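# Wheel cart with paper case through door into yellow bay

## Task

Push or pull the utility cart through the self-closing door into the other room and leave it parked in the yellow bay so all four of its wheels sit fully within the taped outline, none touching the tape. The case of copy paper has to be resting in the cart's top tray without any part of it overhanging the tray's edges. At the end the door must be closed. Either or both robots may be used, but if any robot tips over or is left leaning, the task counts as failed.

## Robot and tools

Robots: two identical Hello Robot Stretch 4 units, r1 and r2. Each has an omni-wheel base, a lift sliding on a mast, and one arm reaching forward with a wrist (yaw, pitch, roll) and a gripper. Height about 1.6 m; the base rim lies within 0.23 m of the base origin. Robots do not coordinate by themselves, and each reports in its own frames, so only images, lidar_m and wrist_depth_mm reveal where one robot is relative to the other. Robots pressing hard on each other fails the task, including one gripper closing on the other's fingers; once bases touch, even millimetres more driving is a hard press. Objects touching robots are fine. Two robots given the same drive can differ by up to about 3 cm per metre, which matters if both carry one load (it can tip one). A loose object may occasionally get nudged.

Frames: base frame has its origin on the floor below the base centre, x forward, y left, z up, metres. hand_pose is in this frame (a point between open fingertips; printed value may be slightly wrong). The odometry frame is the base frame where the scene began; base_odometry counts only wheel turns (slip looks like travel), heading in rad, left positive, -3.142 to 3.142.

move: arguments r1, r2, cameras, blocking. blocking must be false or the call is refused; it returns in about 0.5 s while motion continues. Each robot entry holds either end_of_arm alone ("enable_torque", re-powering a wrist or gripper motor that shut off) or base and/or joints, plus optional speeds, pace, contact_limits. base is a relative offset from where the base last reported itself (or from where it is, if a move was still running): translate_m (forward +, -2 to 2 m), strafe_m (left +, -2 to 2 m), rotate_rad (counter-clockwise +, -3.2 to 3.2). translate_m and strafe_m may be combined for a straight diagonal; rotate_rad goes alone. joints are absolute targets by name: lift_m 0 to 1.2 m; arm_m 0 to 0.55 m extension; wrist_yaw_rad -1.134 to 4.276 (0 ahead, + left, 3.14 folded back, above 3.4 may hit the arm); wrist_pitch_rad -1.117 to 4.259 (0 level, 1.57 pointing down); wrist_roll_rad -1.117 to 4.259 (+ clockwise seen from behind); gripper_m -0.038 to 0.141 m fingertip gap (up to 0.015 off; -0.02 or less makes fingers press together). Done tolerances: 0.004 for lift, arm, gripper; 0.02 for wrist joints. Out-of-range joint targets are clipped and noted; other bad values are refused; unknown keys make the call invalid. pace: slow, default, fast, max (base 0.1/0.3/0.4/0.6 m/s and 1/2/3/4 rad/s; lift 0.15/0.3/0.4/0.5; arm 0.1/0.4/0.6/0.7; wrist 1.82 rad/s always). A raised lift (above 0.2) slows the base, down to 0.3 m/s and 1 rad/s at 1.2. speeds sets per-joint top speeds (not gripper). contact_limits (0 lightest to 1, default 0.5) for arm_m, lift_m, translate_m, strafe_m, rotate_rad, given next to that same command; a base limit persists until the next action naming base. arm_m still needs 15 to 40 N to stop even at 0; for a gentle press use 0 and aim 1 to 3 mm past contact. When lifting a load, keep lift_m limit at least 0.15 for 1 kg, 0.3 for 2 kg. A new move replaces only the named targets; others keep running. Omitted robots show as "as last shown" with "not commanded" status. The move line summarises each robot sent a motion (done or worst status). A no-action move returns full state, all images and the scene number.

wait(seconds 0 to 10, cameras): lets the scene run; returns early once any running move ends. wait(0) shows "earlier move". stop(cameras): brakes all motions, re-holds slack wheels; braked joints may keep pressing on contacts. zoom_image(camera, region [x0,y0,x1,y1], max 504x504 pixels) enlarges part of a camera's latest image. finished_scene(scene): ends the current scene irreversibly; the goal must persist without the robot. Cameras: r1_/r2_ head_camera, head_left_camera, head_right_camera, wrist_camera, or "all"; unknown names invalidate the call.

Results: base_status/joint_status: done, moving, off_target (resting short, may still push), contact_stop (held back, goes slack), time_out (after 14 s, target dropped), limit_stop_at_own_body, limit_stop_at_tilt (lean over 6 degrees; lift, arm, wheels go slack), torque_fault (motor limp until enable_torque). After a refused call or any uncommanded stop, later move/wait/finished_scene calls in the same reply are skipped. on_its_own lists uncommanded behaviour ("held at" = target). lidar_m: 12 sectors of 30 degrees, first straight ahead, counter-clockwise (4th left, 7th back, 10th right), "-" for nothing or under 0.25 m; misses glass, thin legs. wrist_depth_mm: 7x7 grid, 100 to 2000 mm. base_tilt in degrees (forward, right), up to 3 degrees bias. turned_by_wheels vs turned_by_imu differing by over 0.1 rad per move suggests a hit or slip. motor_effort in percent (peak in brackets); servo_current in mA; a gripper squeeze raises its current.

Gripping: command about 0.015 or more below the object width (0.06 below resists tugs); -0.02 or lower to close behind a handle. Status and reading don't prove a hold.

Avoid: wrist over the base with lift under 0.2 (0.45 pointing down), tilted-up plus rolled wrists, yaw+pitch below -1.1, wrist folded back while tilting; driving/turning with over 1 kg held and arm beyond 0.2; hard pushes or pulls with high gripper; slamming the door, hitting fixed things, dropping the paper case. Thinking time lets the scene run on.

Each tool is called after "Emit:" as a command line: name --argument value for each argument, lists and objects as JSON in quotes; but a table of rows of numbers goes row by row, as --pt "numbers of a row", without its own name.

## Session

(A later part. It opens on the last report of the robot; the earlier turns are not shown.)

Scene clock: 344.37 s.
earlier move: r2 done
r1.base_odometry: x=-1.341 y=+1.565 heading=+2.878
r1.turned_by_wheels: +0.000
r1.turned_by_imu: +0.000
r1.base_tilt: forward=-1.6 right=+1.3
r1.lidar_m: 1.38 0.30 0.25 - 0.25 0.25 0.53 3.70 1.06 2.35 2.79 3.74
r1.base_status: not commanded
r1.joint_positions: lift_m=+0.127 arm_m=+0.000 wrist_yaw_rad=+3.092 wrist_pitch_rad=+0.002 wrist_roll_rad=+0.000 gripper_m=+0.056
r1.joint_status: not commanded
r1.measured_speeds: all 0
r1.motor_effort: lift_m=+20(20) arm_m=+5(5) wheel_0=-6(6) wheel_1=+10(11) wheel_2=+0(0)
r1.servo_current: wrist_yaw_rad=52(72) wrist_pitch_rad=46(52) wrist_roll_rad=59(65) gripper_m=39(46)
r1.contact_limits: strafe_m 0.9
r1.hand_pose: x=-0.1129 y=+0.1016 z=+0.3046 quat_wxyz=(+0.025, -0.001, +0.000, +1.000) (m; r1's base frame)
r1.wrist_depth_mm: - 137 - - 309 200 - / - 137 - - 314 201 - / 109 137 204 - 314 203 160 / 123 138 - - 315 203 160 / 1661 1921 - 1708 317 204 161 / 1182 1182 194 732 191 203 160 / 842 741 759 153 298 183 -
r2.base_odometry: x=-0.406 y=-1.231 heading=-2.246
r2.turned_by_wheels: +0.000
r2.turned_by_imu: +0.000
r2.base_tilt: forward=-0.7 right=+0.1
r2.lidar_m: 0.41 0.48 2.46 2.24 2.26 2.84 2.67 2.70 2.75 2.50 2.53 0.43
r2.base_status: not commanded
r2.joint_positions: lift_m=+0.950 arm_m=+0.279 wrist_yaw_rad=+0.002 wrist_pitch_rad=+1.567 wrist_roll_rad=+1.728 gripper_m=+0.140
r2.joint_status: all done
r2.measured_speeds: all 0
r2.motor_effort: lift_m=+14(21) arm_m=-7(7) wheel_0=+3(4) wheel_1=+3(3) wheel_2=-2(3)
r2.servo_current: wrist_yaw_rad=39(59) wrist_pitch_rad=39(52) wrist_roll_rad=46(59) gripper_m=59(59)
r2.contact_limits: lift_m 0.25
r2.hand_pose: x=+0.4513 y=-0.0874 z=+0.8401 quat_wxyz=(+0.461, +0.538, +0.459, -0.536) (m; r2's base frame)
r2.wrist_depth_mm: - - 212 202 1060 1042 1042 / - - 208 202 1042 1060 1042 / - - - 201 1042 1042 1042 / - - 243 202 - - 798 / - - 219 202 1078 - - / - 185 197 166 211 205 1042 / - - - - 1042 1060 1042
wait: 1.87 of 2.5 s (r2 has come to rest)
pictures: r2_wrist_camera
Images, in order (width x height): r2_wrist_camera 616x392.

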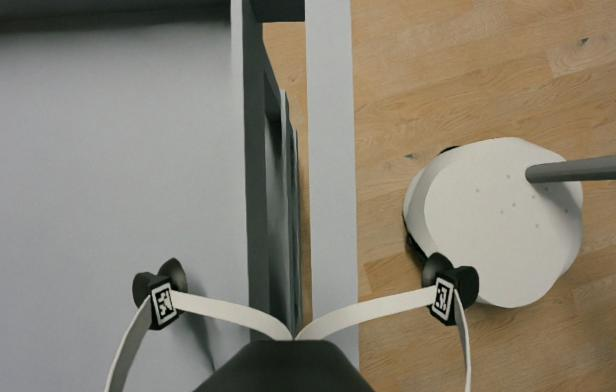

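Emit:
move --blocking false --r2 '{"joints":{"lift_m":0.925},"contact_limits":{"lift_m":0.2},"pace":"slow"}'

Emit:
wait --seconds 0.9

Emit:
move --blocking false --r2 '{"joints":{"gripper_m":0.02}}'

Emit:
wait --seconds 2 --cameras '["r2_wrist_camera","r2_head_left_camera"]'

Scene clock: 352.43 s.
move: r2 moving
r1: as last shown
r1.lidar_m: 1.39 0.34 0.25 - 0.25 0.25 0.51 3.72 1.06 2.39 2.80 3.73
r1.motor_effort: lift_m=+20(20) arm_m=+5(5) wheel_0=-6(6) wheel_1=+11(11) wheel_2=+0(0)
r1.servo_current: wrist_yaw_rad=52(65) wrist_pitch_rad=46(52) wrist_roll_rad=39(59) gripper_m=46(46)
r1.contact_limits: strafe_m 0.9
r1.wrist_depth_mm: - 137 - - 310 200 - / - 137 - - 314 200 - / 109 137 202 - 314 203 160 / 123 138 - - 319 203 160 / 1708 1983 - 1661 319 204 160 / 1182 1205 193 723 191 204 160 / 842 759 759 153 296 183 -
r2.base_odometry: x=-0.406 y=-1.231 heading=-2.246
r2.turned_by_wheels: +0.000
r2.turned_by_imu: +0.000
r2.base_tilt: forward=-0.7 right=+0.0
r2.lidar_m: 0.39 0.47 2.46 2.22 2.27 2.79 2.64 2.70 2.76 2.50 2.54 0.45
r2.base_status: not commanded
r2.joint_positions: lift_m=+0.929 arm_m=+0.279 wrist_yaw_rad=+0.002 wrist_pitch_rad=+1.567 wrist_roll_rad=+1.728 gripper_m=+0.140
r2.joint_status: lift_m moving
r2.measured_speeds: translate_m=+0.000 strafe_m=+0.000 rotate_rad=+0.000 lift_m=-0.044 arm_m=+0.000 wrist_yaw_rad=+0.000 wrist_pitch_rad=+0.000 wrist_roll_rad=+0.000
r2.motor_effort: lift_m=+15(15) arm_m=-7(7) wheel_0=+3(3) wheel_1=+2(3) wheel_2=-2(3)
r2.servo_current: wrist_yaw_rad=46(59) wrist_pitch_rad=39(46) wrist_roll_rad=39(59) gripper_m=52(52)
r2.contact_limits: lift_m 0.2
r2.hand_pose: x=+0.4513 y=-0.0874 z=+0.8193 quat_wxyz=(+0.461, +0.538, +0.459, -0.536) (m; r2's base frame)
r2.wrist_depth_mm: - - 211 182 1025 1042 1042 / - - 208 182 1025 1025 1042 / - - 206 182 1025 1008 1025 / - - 202 504 1042 - - / - - 198 183 1025 - - / - 185 190 183 197 205 1042 / - - - - 1042 1042 1042
pictures: none

Scene clock: 352.93 s.
earlier move: r2 done
r1.base_odometry: x=-1.341 y=+1.565 heading=+2.878
r1.turned_by_wheels: +0.000
r1.turned_by_imu: +0.000
r1.base_tilt: forward=-1.6 right=+1.2
r1.lidar_m: 1.39 0.34 0.25 - 0.25 0.25 0.52 3.73 1.06 2.36 2.82 3.77
r1.base_status: not commanded
r1.joint_positions: lift_m=+0.127 arm_m=+0.000 wrist_yaw_rad=+3.092 wrist_pitch_rad=+0.002 wrist_roll_rad=+0.000 gripper_m=+0.056
r1.joint_status: not commanded
r1.measured_speeds: all 0
r1.motor_effort: lift_m=+20(20) arm_m=+5(5) wheel_0=-5(6) wheel_1=+10(11) wheel_2=+0(1)
r1.servo_current: wrist_yaw_rad=52(65) wrist_pitch_rad=46(52) wrist_roll_rad=52(65) gripper_m=39(46)
r1.contact_limits: strafe_m 0.9
r1.hand_pose: x=-0.1129 y=+0.1016 z=+0.3046 quat_wxyz=(+0.025, -0.001, +0.000, +1.000) (m; r1's base frame)
r1.wrist_depth_mm: - 136 - - 310 200 - / - 137 - - 314 200 - / 109 137 203 - 317 202 160 / 123 138 - - 317 202 160 / 1708 1983 - 1661 317 203 160 / 1182 1205 194 732 191 203 160 / 854 750 759 153 297 183 -
r2.base_odometry: x=-0.406 y=-1.231 heading=-2.246
r2.turned_by_wheels: +0.000
r2.turned_by_imu: +0.000
r2.base_tilt: forward=-0.7 right=+0.1
r2.lidar_m: 0.40 0.47 2.47 2.24 2.24 2.84 2.67 2.72 2.72 2.50 2.54 0.44
r2.base_status: not commanded
r2.joint_positions: lift_m=+0.925 arm_m=+0.279 wrist_yaw_rad=+0.002 wrist_pitch_rad=+1.567 wrist_roll_rad=+1.728 gripper_m=+0.140
r2.joint_status: all done
r2.measured_speeds: all 0
r2.motor_effort: lift_m=+14(15) arm_m=-7(7) wheel_0=+2(3) wheel_1=+2(3) wheel_2=-2(3)
r2.servo_current: wrist_yaw_rad=46(59) wrist_pitch_rad=33(46) wrist_roll_rad=59(65) gripper_m=59(59)
r2.contact_limits: lift_m 0.2
r2.hand_pose: x=+0.4513 y=-0.0874 z=+0.8152 quat_wxyz=(+0.461, +0.538, +0.459, -0.536) (m; r2's base frame)
r2.wrist_depth_mm: - - 211 176 1008 1025 1008 / - - 208 177 1025 1008 1025 / - - 177 177 1025 1025 1025 / - - 201 496 - - - / - - 197 177 1060 - - / - 190 178 177 197 205 1008 / - - - - 1008 1042 1025
wait: 0.50 of 0.9 s (r2 has come to rest)
pictures: none

Scene clock: 353.43 s.
move: r2 moving
r1: as last shown
r1.lidar_m: 1.41 0.31 0.25 - 0.25 0.25 0.52 3.71 1.05 2.35 2.78 3.71
r1.motor_effort: lift_m=+20(20) arm_m=+5(5) wheel_0=-6(6) wheel_1=+10(11) wheel_2=+0(0)
r1.servo_current: wrist_yaw_rad=72(72) wrist_pitch_rad=39(46) wrist_roll_rad=59(59) gripper_m=39(46)
r1.contact_limits: strafe_m 0.9
r1.wrist_depth_mm: - 136 - - 310 199 - / - 137 - - 314 201 - / 109 137 203 - 317 202 160 / 123 138 - - 317 202 160 / 1708 1921 - 1708 319 204 161 / 1205 1205 194 732 191 203 160 / 842 750 741 153 294 183 -
r2.base_odometry: x=-0.406 y=-1.231 heading=-2.246
r2.turned_by_wheels: +0.000
r2.turned_by_imu: +0.000
r2.base_tilt: forward=-0.7 right=+0.1
r2.lidar_m: 0.42 0.47 2.45 2.25 2.27 2.82 2.68 2.70 2.71 2.50 2.54 0.43
r2.base_status: not commanded
r2.joint_positions: lift_m=+0.925 arm_m=+0.279 wrist_yaw_rad=+0.002 wrist_pitch_rad=+1.567 wrist_roll_rad=+1.728 gripper_m=+0.128
r2.joint_status: gripper_m moving
r2.measured_speeds: all 0
r2.motor_effort: lift_m=+14(14) arm_m=-7(7) wheel_0=+3(3) wheel_1=+2(3) wheel_2=-2(3)
r2.servo_current: wrist_yaw_rad=52(52) wrist_pitch_rad=46(46) wrist_roll_rad=46(52) gripper_m=85(104)
r2.contact_limits: lift_m 0.2
r2.hand_pose: x=+0.4513 y=-0.0874 z=+0.8152 quat_wxyz=(+0.461, +0.538, +0.459, -0.536) (m; r2's base frame)
r2.wrist_depth_mm: - - 210 176 1008 1025 1025 / - - 207 176 1025 1025 1042 / - - 177 176 1042 1025 1008 / - - 201 500 - - - / - - 198 178 220 - - / - 186 190 177 190 1025 1025 / - - - - 1025 1042 1042
pictures: none

Scene clock: 355.07 s.
earlier move: r2 done
r1.base_odometry: x=-1.341 y=+1.565 heading=+2.878
r1.turned_by_wheels: +0.000
r1.turned_by_imu: +0.000
r1.base_tilt: forward=-1.5 right=+1.3
r1.lidar_m: 1.38 0.33 0.25 - 0.25 0.26 0.50 3.74 1.07 2.35 2.80 3.78
r1.base_status: not commanded
r1.joint_positions: lift_m=+0.127 arm_m=+0.000 wrist_yaw_rad=+3.092 wrist_pitch_rad=+0.002 wrist_roll_rad=+0.000 gripper_m=+0.056
r1.joint_status: not commanded
r1.measured_speeds: all 0
r1.motor_effort: lift_m=+20(20) arm_m=+5(5) wheel_0=-6(6) wheel_1=+10(11) wheel_2=+0(1)
r1.servo_current: wrist_yaw_rad=39(72) wrist_pitch_rad=39(52) wrist_roll_rad=39(72) gripper_m=46(46)
r1.contact_limits: strafe_m 0.9
r1.hand_pose: x=-0.1129 y=+0.1016 z=+0.3046 quat_wxyz=(+0.025, -0.001, +0.000, +1.000) (m; r1's base frame)
r1.wrist_depth_mm: - 136 - - 309 200 - / - 137 - - 314 200 - / 109 138 202 - 315 202 160 / 123 138 - - 319 204 160 / 1661 1921 - 1661 319 204 160 / 1160 1205 194 732 190 203 160 / 842 750 759 153 296 183 -
r2.base_odometry: x=-0.406 y=-1.231 heading=-2.246
r2.turned_by_wheels: +0.000
r2.turned_by_imu: +0.000
r2.base_tilt: forward=-0.6 right=+0.1
r2.lidar_m: 0.41 0.48 2.45 2.22 2.25 2.86 2.65 2.70 2.72 2.51 2.55 0.43
r2.base_status: not commanded
r2.joint_positions: lift_m=+0.925 arm_m=+0.279 wrist_yaw_rad=+0.002 wrist_pitch_rad=+1.567 wrist_roll_rad=+1.728 gripper_m=+0.021
r2.joint_status: all done
r2.measured_speeds: all 0
r2.motor_effort: lift_m=+18(18) arm_m=-6(7) wheel_0=+3(3) wheel_1=+2(3) wheel_2=-2(3)
r2.servo_current: wrist_yaw_rad=39(59) wrist_pitch_rad=46(46) wrist_roll_rad=52(59) gripper_m=117(228)
r2.contact_limits: lift_m 0.2
r2.hand_pose: x=+0.4513 y=-0.0874 z=+0.8148 quat_wxyz=(+0.461, +0.538, +0.459, -0.536) (m; r2's base frame)
r2.wrist_depth_mm: - - 181 175 1008 1042 1025 / - - 180 174 1025 1008 1008 / - - 178 175 1025 1008 1008 / - - - 176 175 - - / - - 208 176 878 - - / - 163 186 530 180 1025 1025 / - 133 - - 1025 1025 1042
wait: 1.63 of 2 s (r2 has come to rest)
pictures: r2_head_left_camera, r2_wrist_camera
Images, in order (width x height): r2_head_left_camera 420x672, r2_wrist_camera 616x392.

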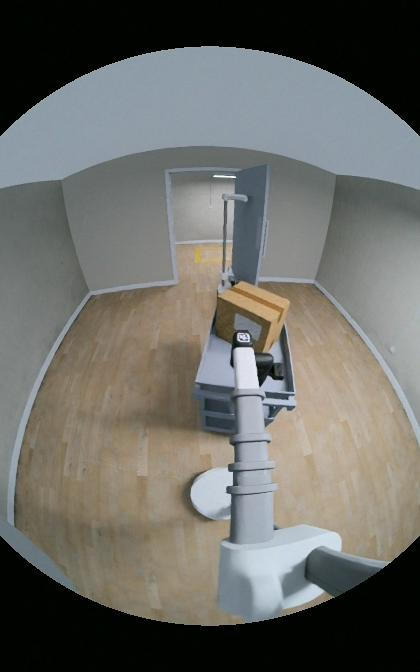

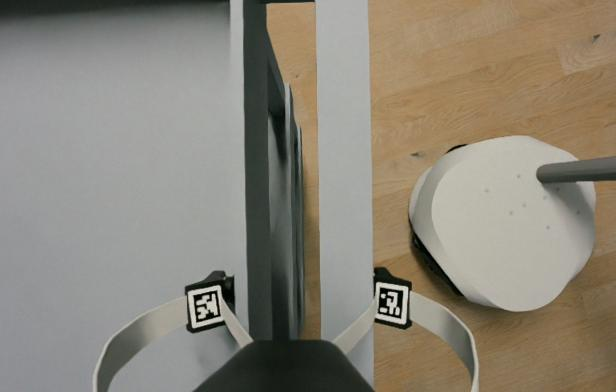

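Emit:
move --blocking false --r2 '{"base":{"rotate_rad":0.2},"pace":"slow"}'

Emit:
wait --seconds 2 --cameras '["r2_wrist_camera","r2_head_left_camera","r1_head_left_camera"]'

Scene clock: 365.23 s.
move: r2 moving
r1: as last shown
r1.base_tilt: forward=-1.6 right=+1.2
r1.lidar_m: 1.40 0.32 0.25 - 0.25 0.25 0.53 3.73 1.07 2.35 2.78 1.63
r1.motor_effort: lift_m=+20(20) arm_m=+5(5) wheel_0=-6(6) wheel_1=+10(10) wheel_2=+0(1)
r1.servo_current: wrist_yaw_rad=46(59) wrist_pitch_rad=46(46) wrist_roll_rad=59(59) gripper_m=39(46)
r1.contact_limits: strafe_m 0.9
r1.wrist_depth_mm: - 136 - - 309 200 - / - 137 - - 314 201 - / 109 138 204 - 317 202 160 / 123 138 - - 317 203 160 / 1661 1983 - 1661 319 204 160 / 1182 1182 193 741 191 204 160 / 842 750 750 153 296 184 -
r2.base_odometry: x=-0.406 y=-1.230 heading=-2.125
r2.turned_by_wheels: +0.121
r2.turned_by_imu: +0.118
r2.base_tilt: forward=-0.6 right=+0.1
r2.lidar_m: 0.44 3.26 2.35 2.24 2.28 2.80 2.67 2.77 2.63 2.51 2.60 0.41
r2.base_status: rotate_rad moving
r2.joint_positions: lift_m=+0.925 arm_m=+0.279 wrist_yaw_rad=-0.001 wrist_pitch_rad=+1.568 wrist_roll_rad=+1.731 gripper_m=+0.021
r2.joint_status: not commanded
r2.measured_speeds: translate_m=-0.001 strafe_m=-0.001 rotate_rad=+0.424 lift_m=+0.000 arm_m=+0.000 wrist_yaw_rad=-0.012 wrist_pitch_rad=+0.016 wrist_roll_rad=+0.005
r2.motor_effort: lift_m=+18(18) arm_m=-5(7) wheel_0=-13(13) wheel_1=-8(9) wheel_2=-11(13)
r2.servo_current: wrist_yaw_rad=52(52) wrist_pitch_rad=33(46) wrist_roll_rad=46(59) gripper_m=111(117)
r2.contact_limits: lift_m 0.2
r2.hand_pose: x=+0.4507 y=-0.0874 z=+0.8148 quat_wxyz=(+0.459, +0.539, +0.457, -0.538) (m; r2's base frame)
r2.wrist_depth_mm: - - - 1025 177 1042 1025 / - - - 1042 176 1042 1042 / - - - 1025 177 1025 1025 / - - - 1042 176 - 768 / - - - 1025 176 - - / - 161 183 1042 177 - 1025 / - - - - 1042 1025 1042
pictures: none

Scene clock: 365.90 s.
earlier move: r2 done
r1.base_odometry: x=-1.341 y=+1.565 heading=+2.878
r1.turned_by_wheels: +0.000
r1.turned_by_imu: +0.000
r1.base_tilt: forward=-1.6 right=+1.2
r1.lidar_m: 1.39 0.33 0.25 - 0.25 0.26 0.53 3.74 1.08 2.35 2.80 1.48
r1.base_status: not commanded
r1.joint_positions: lift_m=+0.127 arm_m=+0.000 wrist_yaw_rad=+3.092 wrist_pitch_rad=+0.002 wrist_roll_rad=+0.000 gripper_m=+0.056
r1.joint_status: not commanded
r1.measured_speeds: all 0
r1.motor_effort: lift_m=+20(20) arm_m=+5(5) wheel_0=-6(6) wheel_1=+10(10) wheel_2=+0(1)
r1.servo_current: wrist_yaw_rad=52(65) wrist_pitch_rad=39(52) wrist_roll_rad=59(65) gripper_m=39(52)
r1.contact_limits: strafe_m 0.9
r1.hand_pose: x=-0.1129 y=+0.1016 z=+0.3046 quat_wxyz=(+0.025, -0.001, +0.000, +1.000) (m; r1's base frame)
r1.wrist_depth_mm: - 137 - - 310 200 - / - 137 - - 314 201 - / 109 138 203 - 315 202 159 / 123 138 - - 317 204 160 / 1708 1921 - 1618 319 204 160 / 1160 1182 193 723 191 204 160 / 854 759 768 153 296 183 -
r2.base_odometry: x=-0.405 y=-1.230 heading=-2.048
r2.turned_by_wheels: +0.077
r2.turned_by_imu: +0.075
r2.base_tilt: forward=-0.7 right=+0.1
r2.lidar_m: 0.44 3.01 2.30 2.23 2.32 2.74 2.67 2.84 2.58 2.49 2.67 0.39
r2.base_status: done
r2.joint_positions: lift_m=+0.925 arm_m=+0.279 wrist_yaw_rad=-0.004 wrist_pitch_rad=+1.570 wrist_roll_rad=+1.732 gripper_m=+0.021
r2.joint_status: not commanded
r2.measured_speeds: all 0
r2.motor_effort: lift_m=+18(18) arm_m=-5(7) wheel_0=-5(13) wheel_1=-4(9) wheel_2=-10(13)
r2.servo_current: wrist_yaw_rad=39(59) wrist_pitch_rad=33(46) wrist_roll_rad=52(59) gripper_m=104(117)
r2.contact_limits: lift_m 0.2
r2.hand_pose: x=+0.4498 y=-0.0874 z=+0.8148 quat_wxyz=(+0.457, +0.540, +0.457, -0.539) (m; r2's base frame)
r2.wrist_depth_mm: - - - - 189 1042 1042 / - - - - 1042 1025 1025 / - - - 1025 177 1042 1042 / - - - 1042 176 - 778 / - - - 1025 177 - - / - 162 184 1025 176 161 1025 / - - - - 1042 1060 1042
wait: 0.67 of 2 s (r2 has come to rest)
pictures: r1_head_left_camera, r2_head_left_camera, r2_wrist_camera
Images, in order (width x height): r1_head_left_camera 420x672, r2_head_left_camera 420x672, r2_wrist_camera 616x392.

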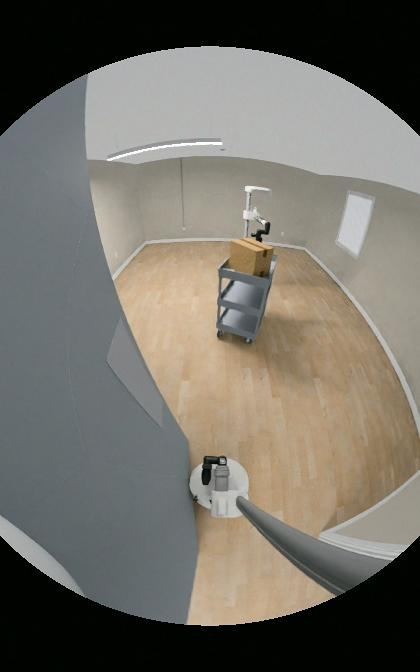

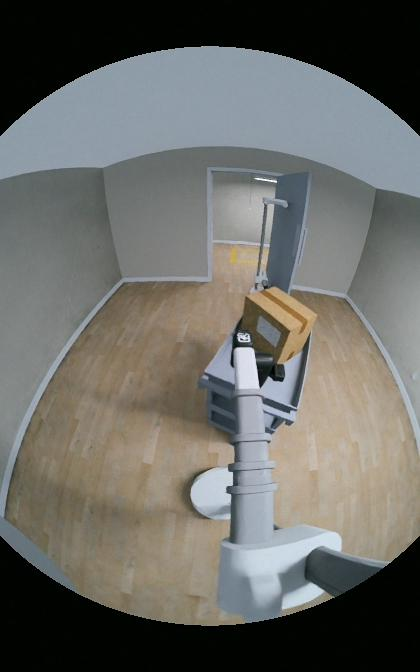

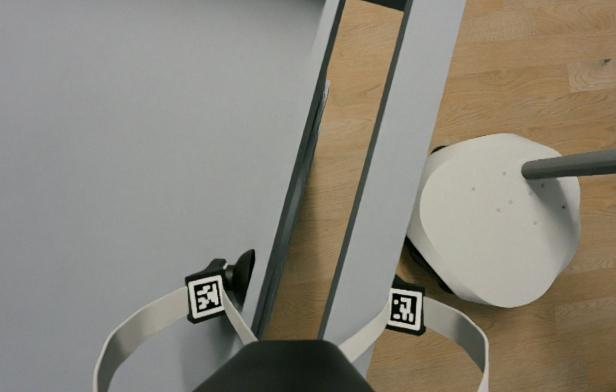

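Emit:
move --blocking false --r2 '{"base":{"strafe_m":-0.3},"pace":"slow"}'

Emit:
wait --seconds 4 --cameras '["r2_wrist_camera","r2_head_left_camera","r1_head_left_camera"]'

Scene clock: 374.53 s.
move: r2 moving
r1: as last shown
r1.base_tilt: forward=-1.6 right=+1.3
r1.lidar_m: 1.39 0.32 0.25 - 0.25 0.25 0.52 3.75 1.06 2.35 2.77 1.47
r1.motor_effort: lift_m=+20(20) arm_m=+5(5) wheel_0=-6(6) wheel_1=+10(11) wheel_2=+0(0)
r1.servo_current: wrist_yaw_rad=52(59) wrist_pitch_rad=33(46) wrist_roll_rad=39(59) gripper_m=46(46)
r1.contact_limits: strafe_m 0.9
r1.wrist_depth_mm: - 136 - - 310 200 - / - 137 - - 314 201 - / 109 138 203 - 315 202 160 / 123 138 - - 317 204 160 / 1661 1921 - 1708 320 204 160 / 1182 1205 194 732 191 204 160 / 831 750 768 153 296 183 -
r2.base_odometry: x=-0.418 y=-1.224 heading=-2.048
r2.turned_by_wheels: +0.000
r2.turned_by_imu: +0.000
r2.base_tilt: forward=-0.6 right=+0.0
r2.lidar_m: 0.43 3.05 2.31 2.24 2.35 2.76 2.67 2.82 2.58 2.47 2.66 0.39
r2.base_status: strafe_m moving
r2.joint_positions: lift_m=+0.925 arm_m=+0.279 wrist_yaw_rad=-0.004 wrist_pitch_rad=+1.570 wrist_roll_rad=+1.732 gripper_m=+0.021
r2.joint_status: not commanded
r2.measured_speeds: translate_m=+0.000 strafe_m=-0.056 rotate_rad=+0.002 lift_m=+0.000 arm_m=+0.000 wrist_yaw_rad=+0.000 wrist_pitch_rad=+0.000 wrist_roll_rad=+0.000
r2.motor_effort: lift_m=+18(18) arm_m=-5(5) wheel_0=+7(9) wheel_1=-8(9) wheel_2=-1(8)
r2.servo_current: wrist_yaw_rad=59(59) wrist_pitch_rad=33(46) wrist_roll_rad=52(59) gripper_m=117(117)
r2.contact_limits: lift_m 0.2
r2.hand_pose: x=+0.4498 y=-0.0874 z=+0.8148 quat_wxyz=(+0.457, +0.540, +0.457, -0.539) (m; r2's base frame)
r2.wrist_depth_mm: - - - - 179 1008 1025 / - - - - 195 1025 1025 / - - - 1025 176 1042 1025 / - - - 1025 176 - 768 / - - - 1025 177 - - / - 161 184 1025 177 161 1025 / - - - - 1025 1042 1042
pictures: none

Scene clock: 378.17 s.
earlier move: r2 done
r1.base_odometry: x=-1.341 y=+1.565 heading=+2.878
r1.turned_by_wheels: +0.000
r1.turned_by_imu: +0.000
r1.base_tilt: forward=-1.6 right=+1.3
r1.lidar_m: 1.35 0.34 0.25 - 0.25 0.26 0.54 3.71 1.07 2.36 2.80 1.45
r1.base_status: not commanded
r1.joint_positions: lift_m=+0.127 arm_m=+0.000 wrist_yaw_rad=+3.092 wrist_pitch_rad=+0.002 wrist_roll_rad=+0.000 gripper_m=+0.056
r1.joint_status: not commanded
r1.measured_speeds: all 0
r1.motor_effort: lift_m=+20(20) arm_m=+5(5) wheel_0=-6(6) wheel_1=+10(11) wheel_2=+0(0)
r1.servo_current: wrist_yaw_rad=39(85) wrist_pitch_rad=46(52) wrist_roll_rad=52(65) gripper_m=39(52)
r1.contact_limits: strafe_m 0.9
r1.hand_pose: x=-0.1129 y=+0.1016 z=+0.3046 quat_wxyz=(+0.025, -0.001, +0.000, +1.000) (m; r1's base frame)
r1.wrist_depth_mm: - 137 - - 310 200 - / - 137 - - 314 200 - / 109 137 204 - 315 203 160 / 123 138 - - 319 202 160 / 1708 1921 - 1708 319 204 160 / 1182 1229 194 732 191 204 160 / 831 750 759 153 296 183 -
r2.base_odometry: x=-0.672 y=-1.093 heading=-2.047
r2.turned_by_wheels: +0.001
r2.turned_by_imu: +0.002
r2.base_tilt: forward=-0.7 right=+0.1
r2.lidar_m: 0.40 0.42 2.60 2.51 2.68 2.75 2.69 2.83 2.29 2.21 2.35 0.44
r2.base_status: done
r2.joint_positions: lift_m=+0.925 arm_m=+0.279 wrist_yaw_rad=+0.001 wrist_pitch_rad=+1.568 wrist_roll_rad=+1.729 gripper_m=+0.021
r2.joint_status: not commanded
r2.measured_speeds: all 0
r2.motor_effort: lift_m=+18(18) arm_m=-5(5) wheel_0=+8(13) wheel_1=-2(10) wheel_2=+0(8)
r2.servo_current: wrist_yaw_rad=46(65) wrist_pitch_rad=39(46) wrist_roll_rad=46(59) gripper_m=104(117)
r2.contact_limits: lift_m 0.2
r2.hand_pose: x=+0.4510 y=-0.0874 z=+0.8148 quat_wxyz=(+0.460, +0.538, +0.459, -0.537) (m; r2's base frame)
r2.wrist_depth_mm: 234 - 220 176 1025 1008 1025 / - - 210 176 1025 1008 1008 / - - 187 176 1025 1008 1008 / - - 191 177 1025 - - / - - 198 177 1042 - - / - - 187 226 179 154 1008 / - 134 - - 1042 1008 1025
wait: 3.63 of 4 s (r2 has come to rest)
pictures: r1_head_left_camera, r2_head_left_camera, r2_wrist_camera
Images, in order (width x height): r1_head_left_camera 420x672, r2_head_left_camera 420x672, r2_wrist_camera 616x392.

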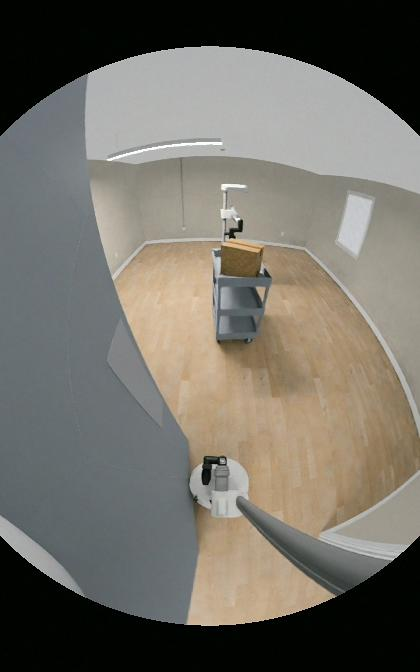

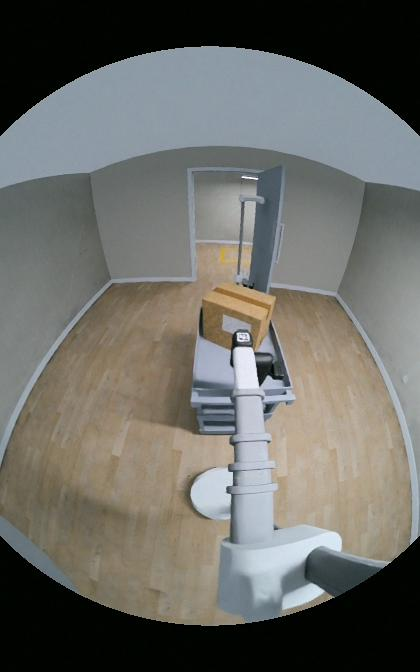

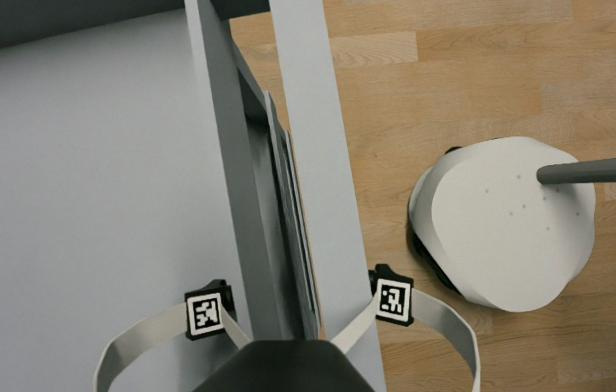

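Emit:
move --blocking false --r2 '{"base":{"translate_m":-0.55,"strafe_m":0.6},"joints":{"wrist_roll_rad":1.87},"pace":"slow"}'

Emit:
wait --seconds 9 --cameras '["r2_wrist_camera","r2_head_left_camera","r1_head_left_camera"]'

Scene clock: 407.70 s.
move: r2 moving
r1: as last shown
r1.lidar_m: 1.36 0.35 0.25 - 0.25 0.25 0.54 3.71 1.08 2.36 2.80 1.43
r1.motor_effort: lift_m=+20(20) arm_m=+5(5) wheel_0=-5(6) wheel_1=+10(11) wheel_2=+0(0)
r1.servo_current: wrist_yaw_rad=46(65) wrist_pitch_rad=39(52) wrist_roll_rad=39(78) gripper_m=39(46)
r1.contact_limits: strafe_m 0.9
r1.wrist_depth_mm: - 137 - - 309 199 - / - 137 - - 314 201 - / 109 137 204 - 315 203 160 / 123 138 - - 319 203 160 / 1708 - - 1661 319 204 160 / 1205 1229 194 741 191 204 160 / 854 750 750 153 297 184 -
r2.base_odometry: x=-0.660 y=-1.090 heading=-2.046
r2.turned_by_wheels: +0.001
r2.turned_by_imu: +0.002
r2.base_tilt: forward=-0.6 right=+0.1
r2.lidar_m: 0.41 0.42 2.59 2.52 2.65 2.77 2.69 2.86 2.27 2.22 2.36 0.45
r2.base_status: translate_m moving; strafe_m moving
r2.joint_positions: lift_m=+0.925 arm_m=+0.279 wrist_yaw_rad=+0.004 wrist_pitch_rad=+1.566 wrist_roll_rad=+1.858 gripper_m=+0.021
r2.joint_status: wrist_roll_rad moving
r2.measured_speeds: translate_m=-0.034 strafe_m=+0.037 rotate_rad=-0.001 lift_m=+0.000 arm_m=+0.000 wrist_yaw_rad=+0.003 wrist_pitch_rad=-0.008 wrist_roll_rad=+0.009
r2.motor_effort: lift_m=+18(18) arm_m=-5(5) wheel_0=-6(7) wheel_1=+6(7) wheel_2=+13(14)
r2.servo_current: wrist_yaw_rad=59(59) wrist_pitch_rad=46(46) wrist_roll_rad=78(156) gripper_m=111(111)
r2.contact_limits: lift_m 0.2
r2.hand_pose: x=+0.4519 y=-0.0874 z=+0.8148 quat_wxyz=(+0.426, +0.567, +0.423, -0.564) (m; r2's base frame)
r2.wrist_depth_mm: 224 226 213 1025 1008 1008 1008 / - - 240 177 1042 991 1008 / - - 208 177 1025 - 759 / - - 202 176 1042 - - / - - 202 177 1008 - - / - - 185 178 180 1008 1025 / - 138 - - 1025 1025 1042
pictures: none

Scene clock: 416.60 s.
earlier move: r2 done
r1.base_odometry: x=-1.341 y=+1.565 heading=+2.878
r1.turned_by_wheels: +0.000
r1.turned_by_imu: -0.001
r1.base_tilt: forward=-1.6 right=+1.3
r1.lidar_m: 2.01 0.35 0.25 - 0.25 0.25 0.54 3.74 1.06 2.34 2.78 2.32
r1.base_status: not commanded
r1.joint_positions: lift_m=+0.127 arm_m=+0.000 wrist_yaw_rad=+3.092 wrist_pitch_rad=+0.002 wrist_roll_rad=+0.000 gripper_m=+0.056
r1.joint_status: not commanded
r1.measured_speeds: all 0
r1.motor_effort: lift_m=+20(20) arm_m=+5(5) wheel_0=-6(6) wheel_1=+10(11) wheel_2=+0(1)
r1.servo_current: wrist_yaw_rad=52(72) wrist_pitch_rad=39(52) wrist_roll_rad=52(78) gripper_m=39(52)
r1.contact_limits: strafe_m 0.9
r1.hand_pose: x=-0.1129 y=+0.1016 z=+0.3046 quat_wxyz=(+0.025, -0.001, +0.000, +1.000) (m; r1's base frame)
r1.wrist_depth_mm: - 137 - - 312 199 - / - 137 - - 315 201 - / 109 138 204 - 315 202 159 / 123 138 - - 319 204 160 / 1661 - - 1708 319 204 160 / 1205 1205 194 741 190 204 160 / 854 768 759 153 296 184 -
r2.base_odometry: x=+0.113 y=-0.879 heading=-2.048
r2.turned_by_wheels: -0.002
r2.turned_by_imu: -0.005
r2.base_tilt: forward=-0.6 right=+0.1
r2.lidar_m: 0.45 2.67 2.00 1.93 2.04 2.18 2.11 2.25 2.87 2.77 2.91 0.34
r2.base_status: done
r2.joint_positions: lift_m=+0.925 arm_m=+0.279 wrist_yaw_rad=-0.005 wrist_pitch_rad=+1.565 wrist_roll_rad=+1.875 gripper_m=+0.021
r2.joint_status: all done
r2.measured_speeds: all 0
r2.motor_effort: lift_m=+18(18) arm_m=-5(5) wheel_0=-8(16) wheel_1=+2(7) wheel_2=+2(14)
r2.servo_current: wrist_yaw_rad=52(65) wrist_pitch_rad=46(52) wrist_roll_rad=46(156) gripper_m=104(117)
r2.contact_limits: lift_m 0.2
r2.hand_pose: x=+0.4513 y=-0.0874 z=+0.8148 quat_wxyz=(+0.418, +0.573, +0.416, -0.569) (m; r2's base frame)
r2.wrist_depth_mm: - - - - 1008 175 1025 / - - - - 1025 175 1025 / - - - - 1008 176 723 / - - - 1042 176 - - / - - 204 1025 177 - 1025 / - 160 180 1025 177 1008 1025 / - - - - 1025 1025 1008
wait: 8.90 of 9 s (r2 has come to rest)
pictures: r1_head_left_camera, r2_head_left_camera, r2_wrist_camera
Images, in order (width x height): r1_head_left_camera 420x672, r2_head_left_camera 420x672, r2_wrist_camera 616x392.

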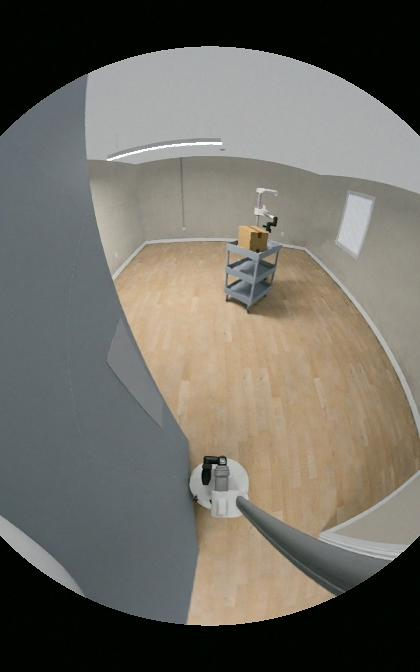

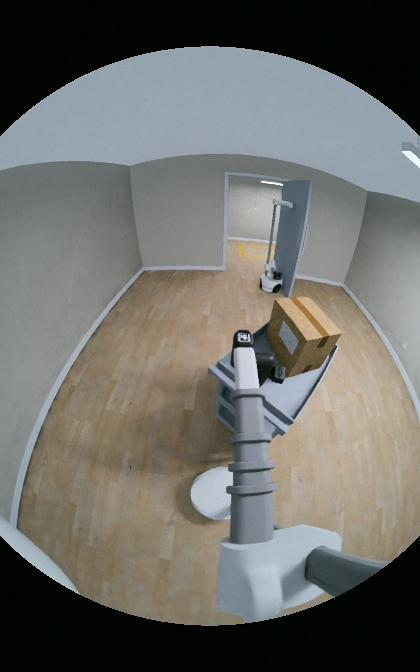

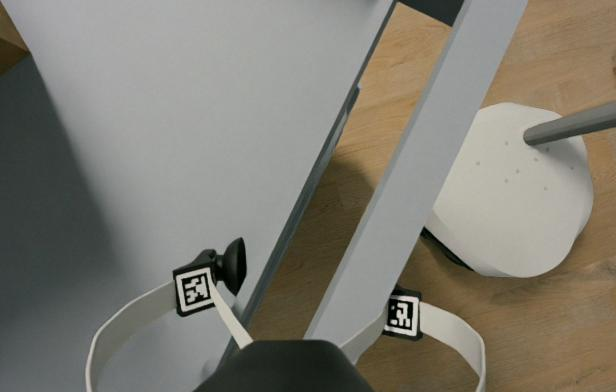

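Emit:
move --blocking false --r2 '{"base":{"translate_m":-0.08,"strafe_m":-0.3},"joints":{"wrist_roll_rad":1.65},"pace":"slow"}'

Emit:
wait --seconds 5 --cameras '["r2_wrist_camera","r2_head_left_camera","r1_head_left_camera"]'

Scene clock: 428.77 s.
move: r2 moving
r1: as last shown
r1.turned_by_imu: +0.000
r1.lidar_m: 2.01 0.33 0.25 - 0.25 0.25 0.52 3.73 1.07 2.35 2.81 2.30
r1.motor_effort: lift_m=+20(20) arm_m=+5(5) wheel_0=-6(6) wheel_1=+10(10) wheel_2=+0(0)
r1.servo_current: wrist_yaw_rad=52(65) wrist_pitch_rad=39(46) wrist_roll_rad=46(65) gripper_m=39(46)
r1.contact_limits: strafe_m 0.9
r1.wrist_depth_mm: - 137 - - 310 200 - / - 137 - - 314 201 - / 109 137 204 - 315 203 160 / 123 138 - - 319 204 160 / 1661 1983 - 1661 319 203 160 / 1205 1182 195 741 190 204 160 / 854 759 750 154 296 183 -
r2.base_odometry: x=+0.104 y=-0.871 heading=-2.048
r2.turned_by_wheels: +0.000
r2.turned_by_imu: +0.000
r2.base_tilt: forward=-0.7 right=+0.1
r2.lidar_m: 0.45 2.67 2.03 1.95 2.08 2.17 2.10 2.23 2.81 2.76 2.94 0.33
r2.base_status: translate_m moving; strafe_m moving
r2.joint_positions: lift_m=+0.925 arm_m=+0.279 wrist_yaw_rad=-0.008 wrist_pitch_rad=+1.565 wrist_roll_rad=+1.675 gripper_m=+0.021
r2.joint_status: wrist_roll_rad moving
r2.measured_speeds: translate_m=-0.013 strafe_m=-0.048 rotate_rad=-0.003 lift_m=+0.000 arm_m=+0.000 wrist_yaw_rad=-0.005 wrist_pitch_rad=+0.000 wrist_roll_rad=-0.125
r2.motor_effort: lift_m=+18(18) arm_m=-5(5) wheel_0=+8(11) wheel_1=-9(11) wheel_2=+5(6)
r2.servo_current: wrist_yaw_rad=65(65) wrist_pitch_rad=39(46) wrist_roll_rad=169(228) gripper_m=104(111)
r2.contact_limits: lift_m 0.2
r2.hand_pose: x=+0.4510 y=-0.0874 z=+0.8148 quat_wxyz=(+0.473, +0.529, +0.470, -0.526) (m; r2's base frame)
r2.wrist_depth_mm: - - - - - 211 173 / - - - - - 187 174 / - - - - 1025 175 1025 / - - - - 1042 175 715 / - - 197 1025 176 - - / - 161 180 1042 177 1008 1025 / - - - - 176 1025 1025
pictures: none

Scene clock: 432.63 s.
earlier move: r2 off_target
r1.base_odometry: x=-1.341 y=+1.565 heading=+2.878
r1.turned_by_wheels: +0.000
r1.turned_by_imu: +0.000
r1.base_tilt: forward=-1.6 right=+1.3
r1.lidar_m: 2.02 0.34 0.25 - 0.25 0.25 0.53 3.74 1.08 2.38 2.80 3.76
r1.base_status: not commanded
r1.joint_positions: lift_m=+0.127 arm_m=+0.000 wrist_yaw_rad=+3.092 wrist_pitch_rad=+0.002 wrist_roll_rad=+0.000 gripper_m=+0.056
r1.joint_status: not commanded
r1.measured_speeds: all 0
r1.motor_effort: lift_m=+20(20) arm_m=+5(5) wheel_0=-6(6) wheel_1=+10(11) wheel_2=+0(1)
r1.servo_current: wrist_yaw_rad=59(72) wrist_pitch_rad=46(52) wrist_roll_rad=39(65) gripper_m=39(46)
r1.contact_limits: strafe_m 0.9
r1.hand_pose: x=-0.1129 y=+0.1016 z=+0.3046 quat_wxyz=(+0.025, -0.001, +0.000, +1.000) (m; r1's base frame)
r1.wrist_depth_mm: - 137 - - 309 199 - / - 137 - - 314 201 - / 109 138 203 - 315 202 160 / 123 138 - - 319 204 160 / 1661 1863 - 1661 319 204 161 / 1182 1182 194 732 190 204 160 / 854 750 750 153 297 183 -
r2.base_odometry: x=-0.116 y=-0.671 heading=-2.047
r2.turned_by_wheels: +0.001
r2.turned_by_imu: +0.000
r2.base_tilt: forward=-0.7 right=+0.1
r2.lidar_m: 0.42 0.50 2.34 2.24 2.43 2.09 2.05 2.16 2.54 2.46 2.62 0.39
r2.base_status: done
r2.joint_positions: lift_m=+0.925 arm_m=+0.279 wrist_yaw_rad=-0.006 wrist_pitch_rad=+1.568 wrist_roll_rad=+1.654 gripper_m=+0.021
r2.joint_status: wrist_roll_rad off_target (ended at +1.672, target +1.650)
r2.measured_speeds: all 0
r2.motor_effort: lift_m=+18(18) arm_m=-5(5) wheel_0=+6(11) wheel_1=-3(12) wheel_2=+7(7)
r2.servo_current: wrist_yaw_rad=65(65) wrist_pitch_rad=39(52) wrist_roll_rad=59(228) gripper_m=104(111)
r2.contact_limits: lift_m 0.2
r2.hand_pose: x=+0.4504 y=-0.0874 z=+0.8148 quat_wxyz=(+0.478, +0.523, +0.477, -0.521) (m; r2's base frame)
r2.wrist_depth_mm: - - - 260 176 1008 1008 / - - - 1042 175 1042 1008 / - - - 1042 176 1042 1008 / - - - 809 176 - 732 / - - - 255 177 - - / - - 186 1025 180 - 1042 / - - - - 1025 1025 1008
wait: 3.87 of 5 s (r2 has come to rest)
pictures: r1_head_left_camera, r2_head_left_camera, r2_wrist_camera
Images, in order (width x height): r1_head_left_camera 420x672, r2_head_left_camera 420x672, r2_wrist_camera 616x392.

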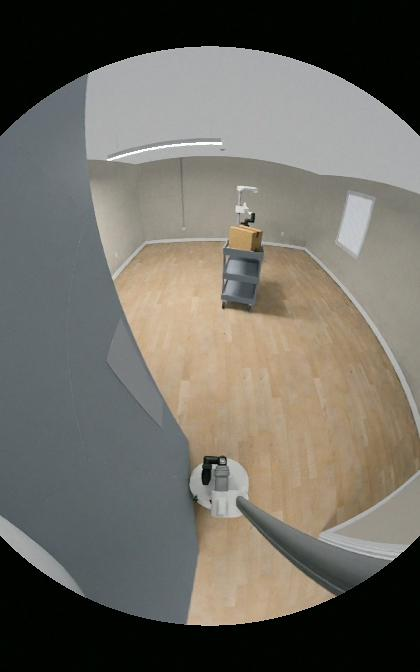

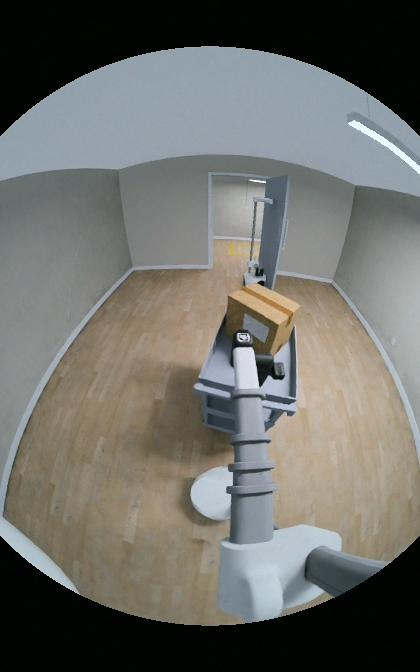

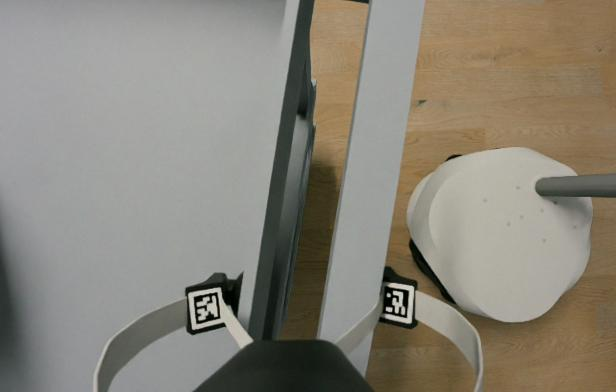

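Emit:
move --blocking false --r2 '{"base":{"translate_m":0.05,"strafe_m":-0.44},"joints":{"wrist_roll_rad":1.4},"pace":"slow"}'

Emit:
wait --seconds 5.5 --cameras '["r2_wrist_camera","r2_head_left_camera"]'

Scene clock: 441.33 s.
move: r2 moving
r1: as last shown
r1.lidar_m: 2.01 0.33 0.25 - 0.25 0.25 0.52 3.75 1.07 2.35 2.81 3.73
r1.motor_effort: lift_m=+20(20) arm_m=+5(5) wheel_0=-6(6) wheel_1=+10(10) wheel_2=+0(0)
r1.servo_current: wrist_yaw_rad=59(72) wrist_pitch_rad=52(52) wrist_roll_rad=46(59) gripper_m=46(46)
r1.contact_limits: strafe_m 0.9
r1.wrist_depth_mm: - 137 - - 309 200 - / - 137 - - 312 201 - / 109 138 204 - 315 203 160 / 123 138 - - 319 204 160 / 1708 1921 - 1708 319 204 160 / 1182 1182 195 732 191 204 160 / 854 750 759 153 296 183 -
r2.base_odometry: x=-0.129 y=-0.666 heading=-2.048
r2.turned_by_wheels: -0.001
r2.turned_by_imu: +0.000
r2.base_tilt: forward=-0.7 right=+0.1
r2.lidar_m: 0.41 0.50 2.37 2.25 2.42 2.11 2.04 2.17 2.52 2.46 2.61 0.42
r2.base_status: translate_m moving; strafe_m moving
r2.joint_positions: lift_m=+0.925 arm_m=+0.279 wrist_yaw_rad=-0.006 wrist_pitch_rad=+1.568 wrist_roll_rad=+1.418 gripper_m=+0.021
r2.joint_status: wrist_roll_rad moving
r2.measured_speeds: translate_m=+0.005 strafe_m=-0.052 rotate_rad=+0.004 lift_m=+0.000 arm_m=+0.000 wrist_yaw_rad=+0.000 wrist_pitch_rad=+0.000 wrist_roll_rad=-0.238
r2.motor_effort: lift_m=+18(18) arm_m=-5(5) wheel_0=+4(11) wheel_1=-9(9) wheel_2=-9(10)
r2.servo_current: wrist_yaw_rad=52(65) wrist_pitch_rad=46(46) wrist_roll_rad=78(143) gripper_m=104(111)
r2.contact_limits: lift_m 0.2
r2.hand_pose: x=+0.4504 y=-0.0874 z=+0.8148 quat_wxyz=(+0.536, +0.463, +0.534, -0.461) (m; r2's base frame)
r2.wrist_depth_mm: - - - - 1008 175 1008 / - - - - 1008 1025 1025 / - - - - 176 1025 1025 / - - - 1025 176 1025 1025 / - - 205 1042 176 - 715 / - 158 182 1042 177 - - / - - - - 1042 1025 1025
pictures: none

Scene clock: 446.47 s.
earlier move: r2 done
r1.base_odometry: x=-1.341 y=+1.565 heading=+2.878
r1.turned_by_wheels: +0.000
r1.turned_by_imu: +0.000
r1.base_tilt: forward=-1.6 right=+1.2
r1.lidar_m: 1.93 0.31 0.25 - 0.25 0.25 0.53 3.75 1.06 2.37 2.80 3.75
r1.base_status: not commanded
r1.joint_positions: lift_m=+0.127 arm_m=+0.000 wrist_yaw_rad=+3.092 wrist_pitch_rad=+0.002 wrist_roll_rad=+0.000 gripper_m=+0.056
r1.joint_status: not commanded
r1.measured_speeds: all 0
r1.motor_effort: lift_m=+20(20) arm_m=+5(5) wheel_0=-6(6) wheel_1=+10(11) wheel_2=+0(1)
r1.servo_current: wrist_yaw_rad=46(72) wrist_pitch_rad=46(52) wrist_roll_rad=59(65) gripper_m=39(46)
r1.contact_limits: strafe_m 0.9
r1.hand_pose: x=-0.1129 y=+0.1016 z=+0.3046 quat_wxyz=(+0.025, -0.001, +0.000, +1.000) (m; r1's base frame)
r1.wrist_depth_mm: - 137 - - 309 199 - / - 137 - - 315 201 - / 109 138 204 - 314 202 160 / 123 138 - - 317 204 160 / 1661 1921 - 1708 319 204 160 / 1182 1205 193 732 191 204 160 / 842 750 759 153 296 183 -
r2.base_odometry: x=-0.530 y=-0.513 heading=-2.047
r2.turned_by_wheels: +0.001
r2.turned_by_imu: +0.003
r2.base_tilt: forward=-0.7 right=+0.1
r2.lidar_m: 0.33 0.28 2.78 2.68 2.84 2.20 2.12 2.21 2.09 2.03 2.16 0.50
r2.base_status: done
r2.joint_positions: lift_m=+0.925 arm_m=+0.279 wrist_yaw_rad=+0.003 wrist_pitch_rad=+1.568 wrist_roll_rad=+1.397 gripper_m=+0.021
r2.joint_status: all done
r2.measured_speeds: all 0
r2.motor_effort: lift_m=+18(18) arm_m=-5(5) wheel_0=+8(14) wheel_1=-3(9) wheel_2=-3(11)
r2.servo_current: wrist_yaw_rad=52(65) wrist_pitch_rad=39(52) wrist_roll_rad=52(143) gripper_m=104(117)
r2.contact_limits: lift_m 0.2
r2.hand_pose: x=+0.4511 y=-0.0874 z=+0.8148 quat_wxyz=(+0.543, +0.455, +0.541, -0.453) (m; r2's base frame)
r2.wrist_depth_mm: 206 209 206 1025 1025 1008 1008 / 238 - 247 176 1008 1008 1008 / - - 213 176 1025 1025 1025 / - - 207 177 1025 1008 1042 / - - 202 177 192 - 768 / - - 186 218 179 - - / - 137 - - - 1008 1008
wait: 5.13 of 5.5 s (r2 has come to rest)
pictures: r2_head_left_camera, r2_wrist_camera
Images, in order (width x height): r2_head_left_camera 420x672, r2_wrist_camera 616x392.

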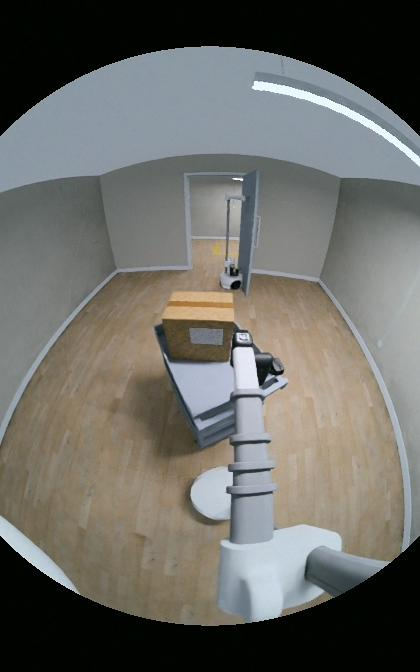

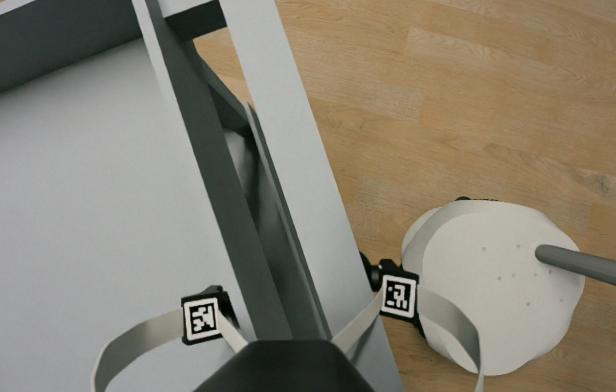

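Emit:
move --blocking false --r2 '{"base":{"translate_m":0.5,"strafe_m":0.27},"pace":"slow"}'

Emit:
wait --seconds 7 --cameras '["r2_wrist_camera","r2_head_left_camera","r1_head_left_camera"]'

Scene clock: 451.13 s.
move: r2 moving
r1: as last shown
r1.base_tilt: forward=-1.6 right=+1.3
r1.lidar_m: 1.94 0.34 0.25 - 0.25 0.25 0.52 3.72 1.07 2.36 2.81 3.74
r1.motor_effort: lift_m=+20(20) arm_m=+5(5) wheel_0=-5(6) wheel_1=+10(11) wheel_2=+0(0)
r1.servo_current: wrist_yaw_rad=52(65) wrist_pitch_rad=46(46) wrist_roll_rad=59(59) gripper_m=46(46)
r1.contact_limits: strafe_m 0.9
r1.wrist_depth_mm: - 137 - - 310 199 - / - 137 - - 314 200 - / 110 137 203 - 319 202 160 / 123 138 - - 315 202 160 / 1661 1983 - 1661 320 203 160 / 1182 1182 193 732 191 204 160 / 854 759 759 154 296 184 -
r2.base_odometry: x=-0.530 y=-0.527 heading=-2.047
r2.turned_by_wheels: +0.000
r2.turned_by_imu: +0.000
r2.base_tilt: forward=-0.7 right=+0.1
r2.lidar_m: 0.31 0.30 2.76 2.68 2.89 2.20 2.11 2.26 2.10 2.04 2.16 0.45
r2.base_status: translate_m moving; strafe_m moving
r2.joint_positions: lift_m=+0.925 arm_m=+0.279 wrist_yaw_rad=+0.003 wrist_pitch_rad=+1.569 wrist_roll_rad=+1.397 gripper_m=+0.021
r2.joint_status: not commanded
r2.measured_speeds: translate_m=+0.049 strafe_m=+0.027 rotate_rad=-0.001 lift_m=+0.000 arm_m=+0.000 wrist_yaw_rad=+0.000 wrist_pitch_rad=+0.020 wrist_roll_rad=+0.000
r2.motor_effort: lift_m=+18(18) arm_m=-5(5) wheel_0=+8(9) wheel_1=+9(9) wheel_2=-12(12)
r2.servo_current: wrist_yaw_rad=52(59) wrist_pitch_rad=39(39) wrist_roll_rad=46(52) gripper_m=104(111)
r2.contact_limits: lift_m 0.2
r2.hand_pose: x=+0.4508 y=-0.0874 z=+0.8148 quat_wxyz=(+0.543, +0.454, +0.542, -0.453) (m; r2's base frame)
r2.wrist_depth_mm: 205 207 205 1008 1008 1025 1025 / - - 237 174 1025 1008 1025 / - - 206 175 1025 1025 1025 / - - 201 175 1025 1025 1042 / - - 189 176 188 - 741 / - - 186 211 176 - 1042 / - 136 - - - 1025 1042
pictures: none

Scene clock: 457.47 s.
earlier move: r2 done
r1.base_odometry: x=-1.341 y=+1.565 heading=+2.878
r1.turned_by_wheels: +0.000
r1.turned_by_imu: +0.000
r1.base_tilt: forward=-1.6 right=+1.3
r1.lidar_m: 1.50 0.34 0.25 - 0.25 0.26 0.55 3.72 1.06 2.34 2.79 1.57
r1.base_status: not commanded
r1.joint_positions: lift_m=+0.127 arm_m=+0.000 wrist_yaw_rad=+3.092 wrist_pitch_rad=+0.002 wrist_roll_rad=+0.000 gripper_m=+0.056
r1.joint_status: not commanded
r1.measured_speeds: all 0
r1.motor_effort: lift_m=+20(20) arm_m=+5(5) wheel_0=-6(6) wheel_1=+11(11) wheel_2=+0(1)
r1.servo_current: wrist_yaw_rad=52(78) wrist_pitch_rad=39(52) wrist_roll_rad=59(72) gripper_m=39(46)
r1.contact_limits: strafe_m 0.9
r1.hand_pose: x=-0.1129 y=+0.1016 z=+0.3046 quat_wxyz=(+0.025, -0.001, +0.000, +1.000) (m; r1's base frame)
r1.wrist_depth_mm: - 137 - - 312 200 - / - 137 - - 314 200 - / 109 138 204 - 315 202 160 / 123 138 - - 319 204 160 / 1661 1983 - 1661 319 204 160 / 1205 1205 194 732 191 204 160 / 842 750 750 153 297 183 -
r2.base_odometry: x=-0.519 y=-1.081 heading=-2.047
r2.turned_by_wheels: +0.000
r2.turned_by_imu: +0.001
r2.base_tilt: forward=-0.7 right=+0.1
r2.lidar_m: 0.33 0.32 2.47 2.40 2.54 2.68 2.60 2.76 2.41 2.33 2.50 0.48
r2.base_status: done
r2.joint_positions: lift_m=+0.925 arm_m=+0.279 wrist_yaw_rad=+0.003 wrist_pitch_rad=+1.571 wrist_roll_rad=+1.397 gripper_m=+0.021
r2.joint_status: not commanded
r2.measured_speeds: all 0
r2.motor_effort: lift_m=+18(18) arm_m=-4(5) wheel_0=+4(10) wheel_1=+4(10) wheel_2=-5(14)
r2.servo_current: wrist_yaw_rad=46(59) wrist_pitch_rad=46(46) wrist_roll_rad=46(65) gripper_m=104(111)
r2.contact_limits: lift_m 0.2
r2.hand_pose: x=+0.4501 y=-0.0874 z=+0.8148 quat_wxyz=(+0.542, +0.454, +0.542, -0.454) (m; r2's base frame)
r2.wrist_depth_mm: 221 236 217 175 1008 1025 1025 / - - 225 175 1025 1025 1025 / - - 196 175 1008 1025 1025 / - - 189 176 1008 1008 1008 / - - 206 176 - - 759 / - - 183 215 178 - - / - - - - 176 1042 1025
wait: 6.33 of 7 s (r2 has come to rest)
pictures: r1_head_left_camera, r2_head_left_camera, r2_wrist_camera
Images, in order (width x height): r1_head_left_camera 420x672, r2_head_left_camera 420x672, r2_wrist_camera 616x392.

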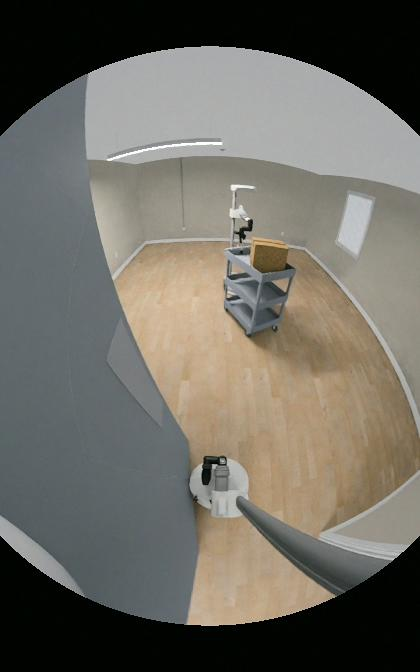

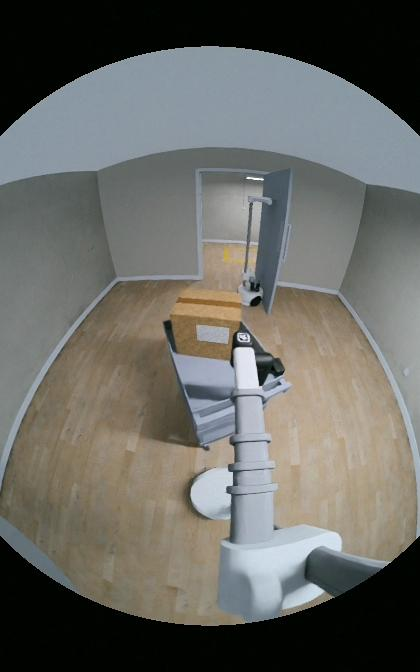

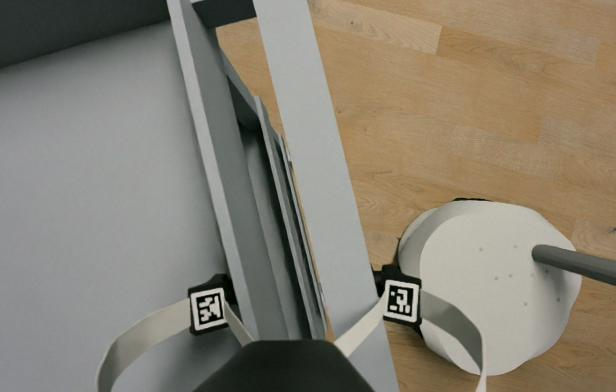

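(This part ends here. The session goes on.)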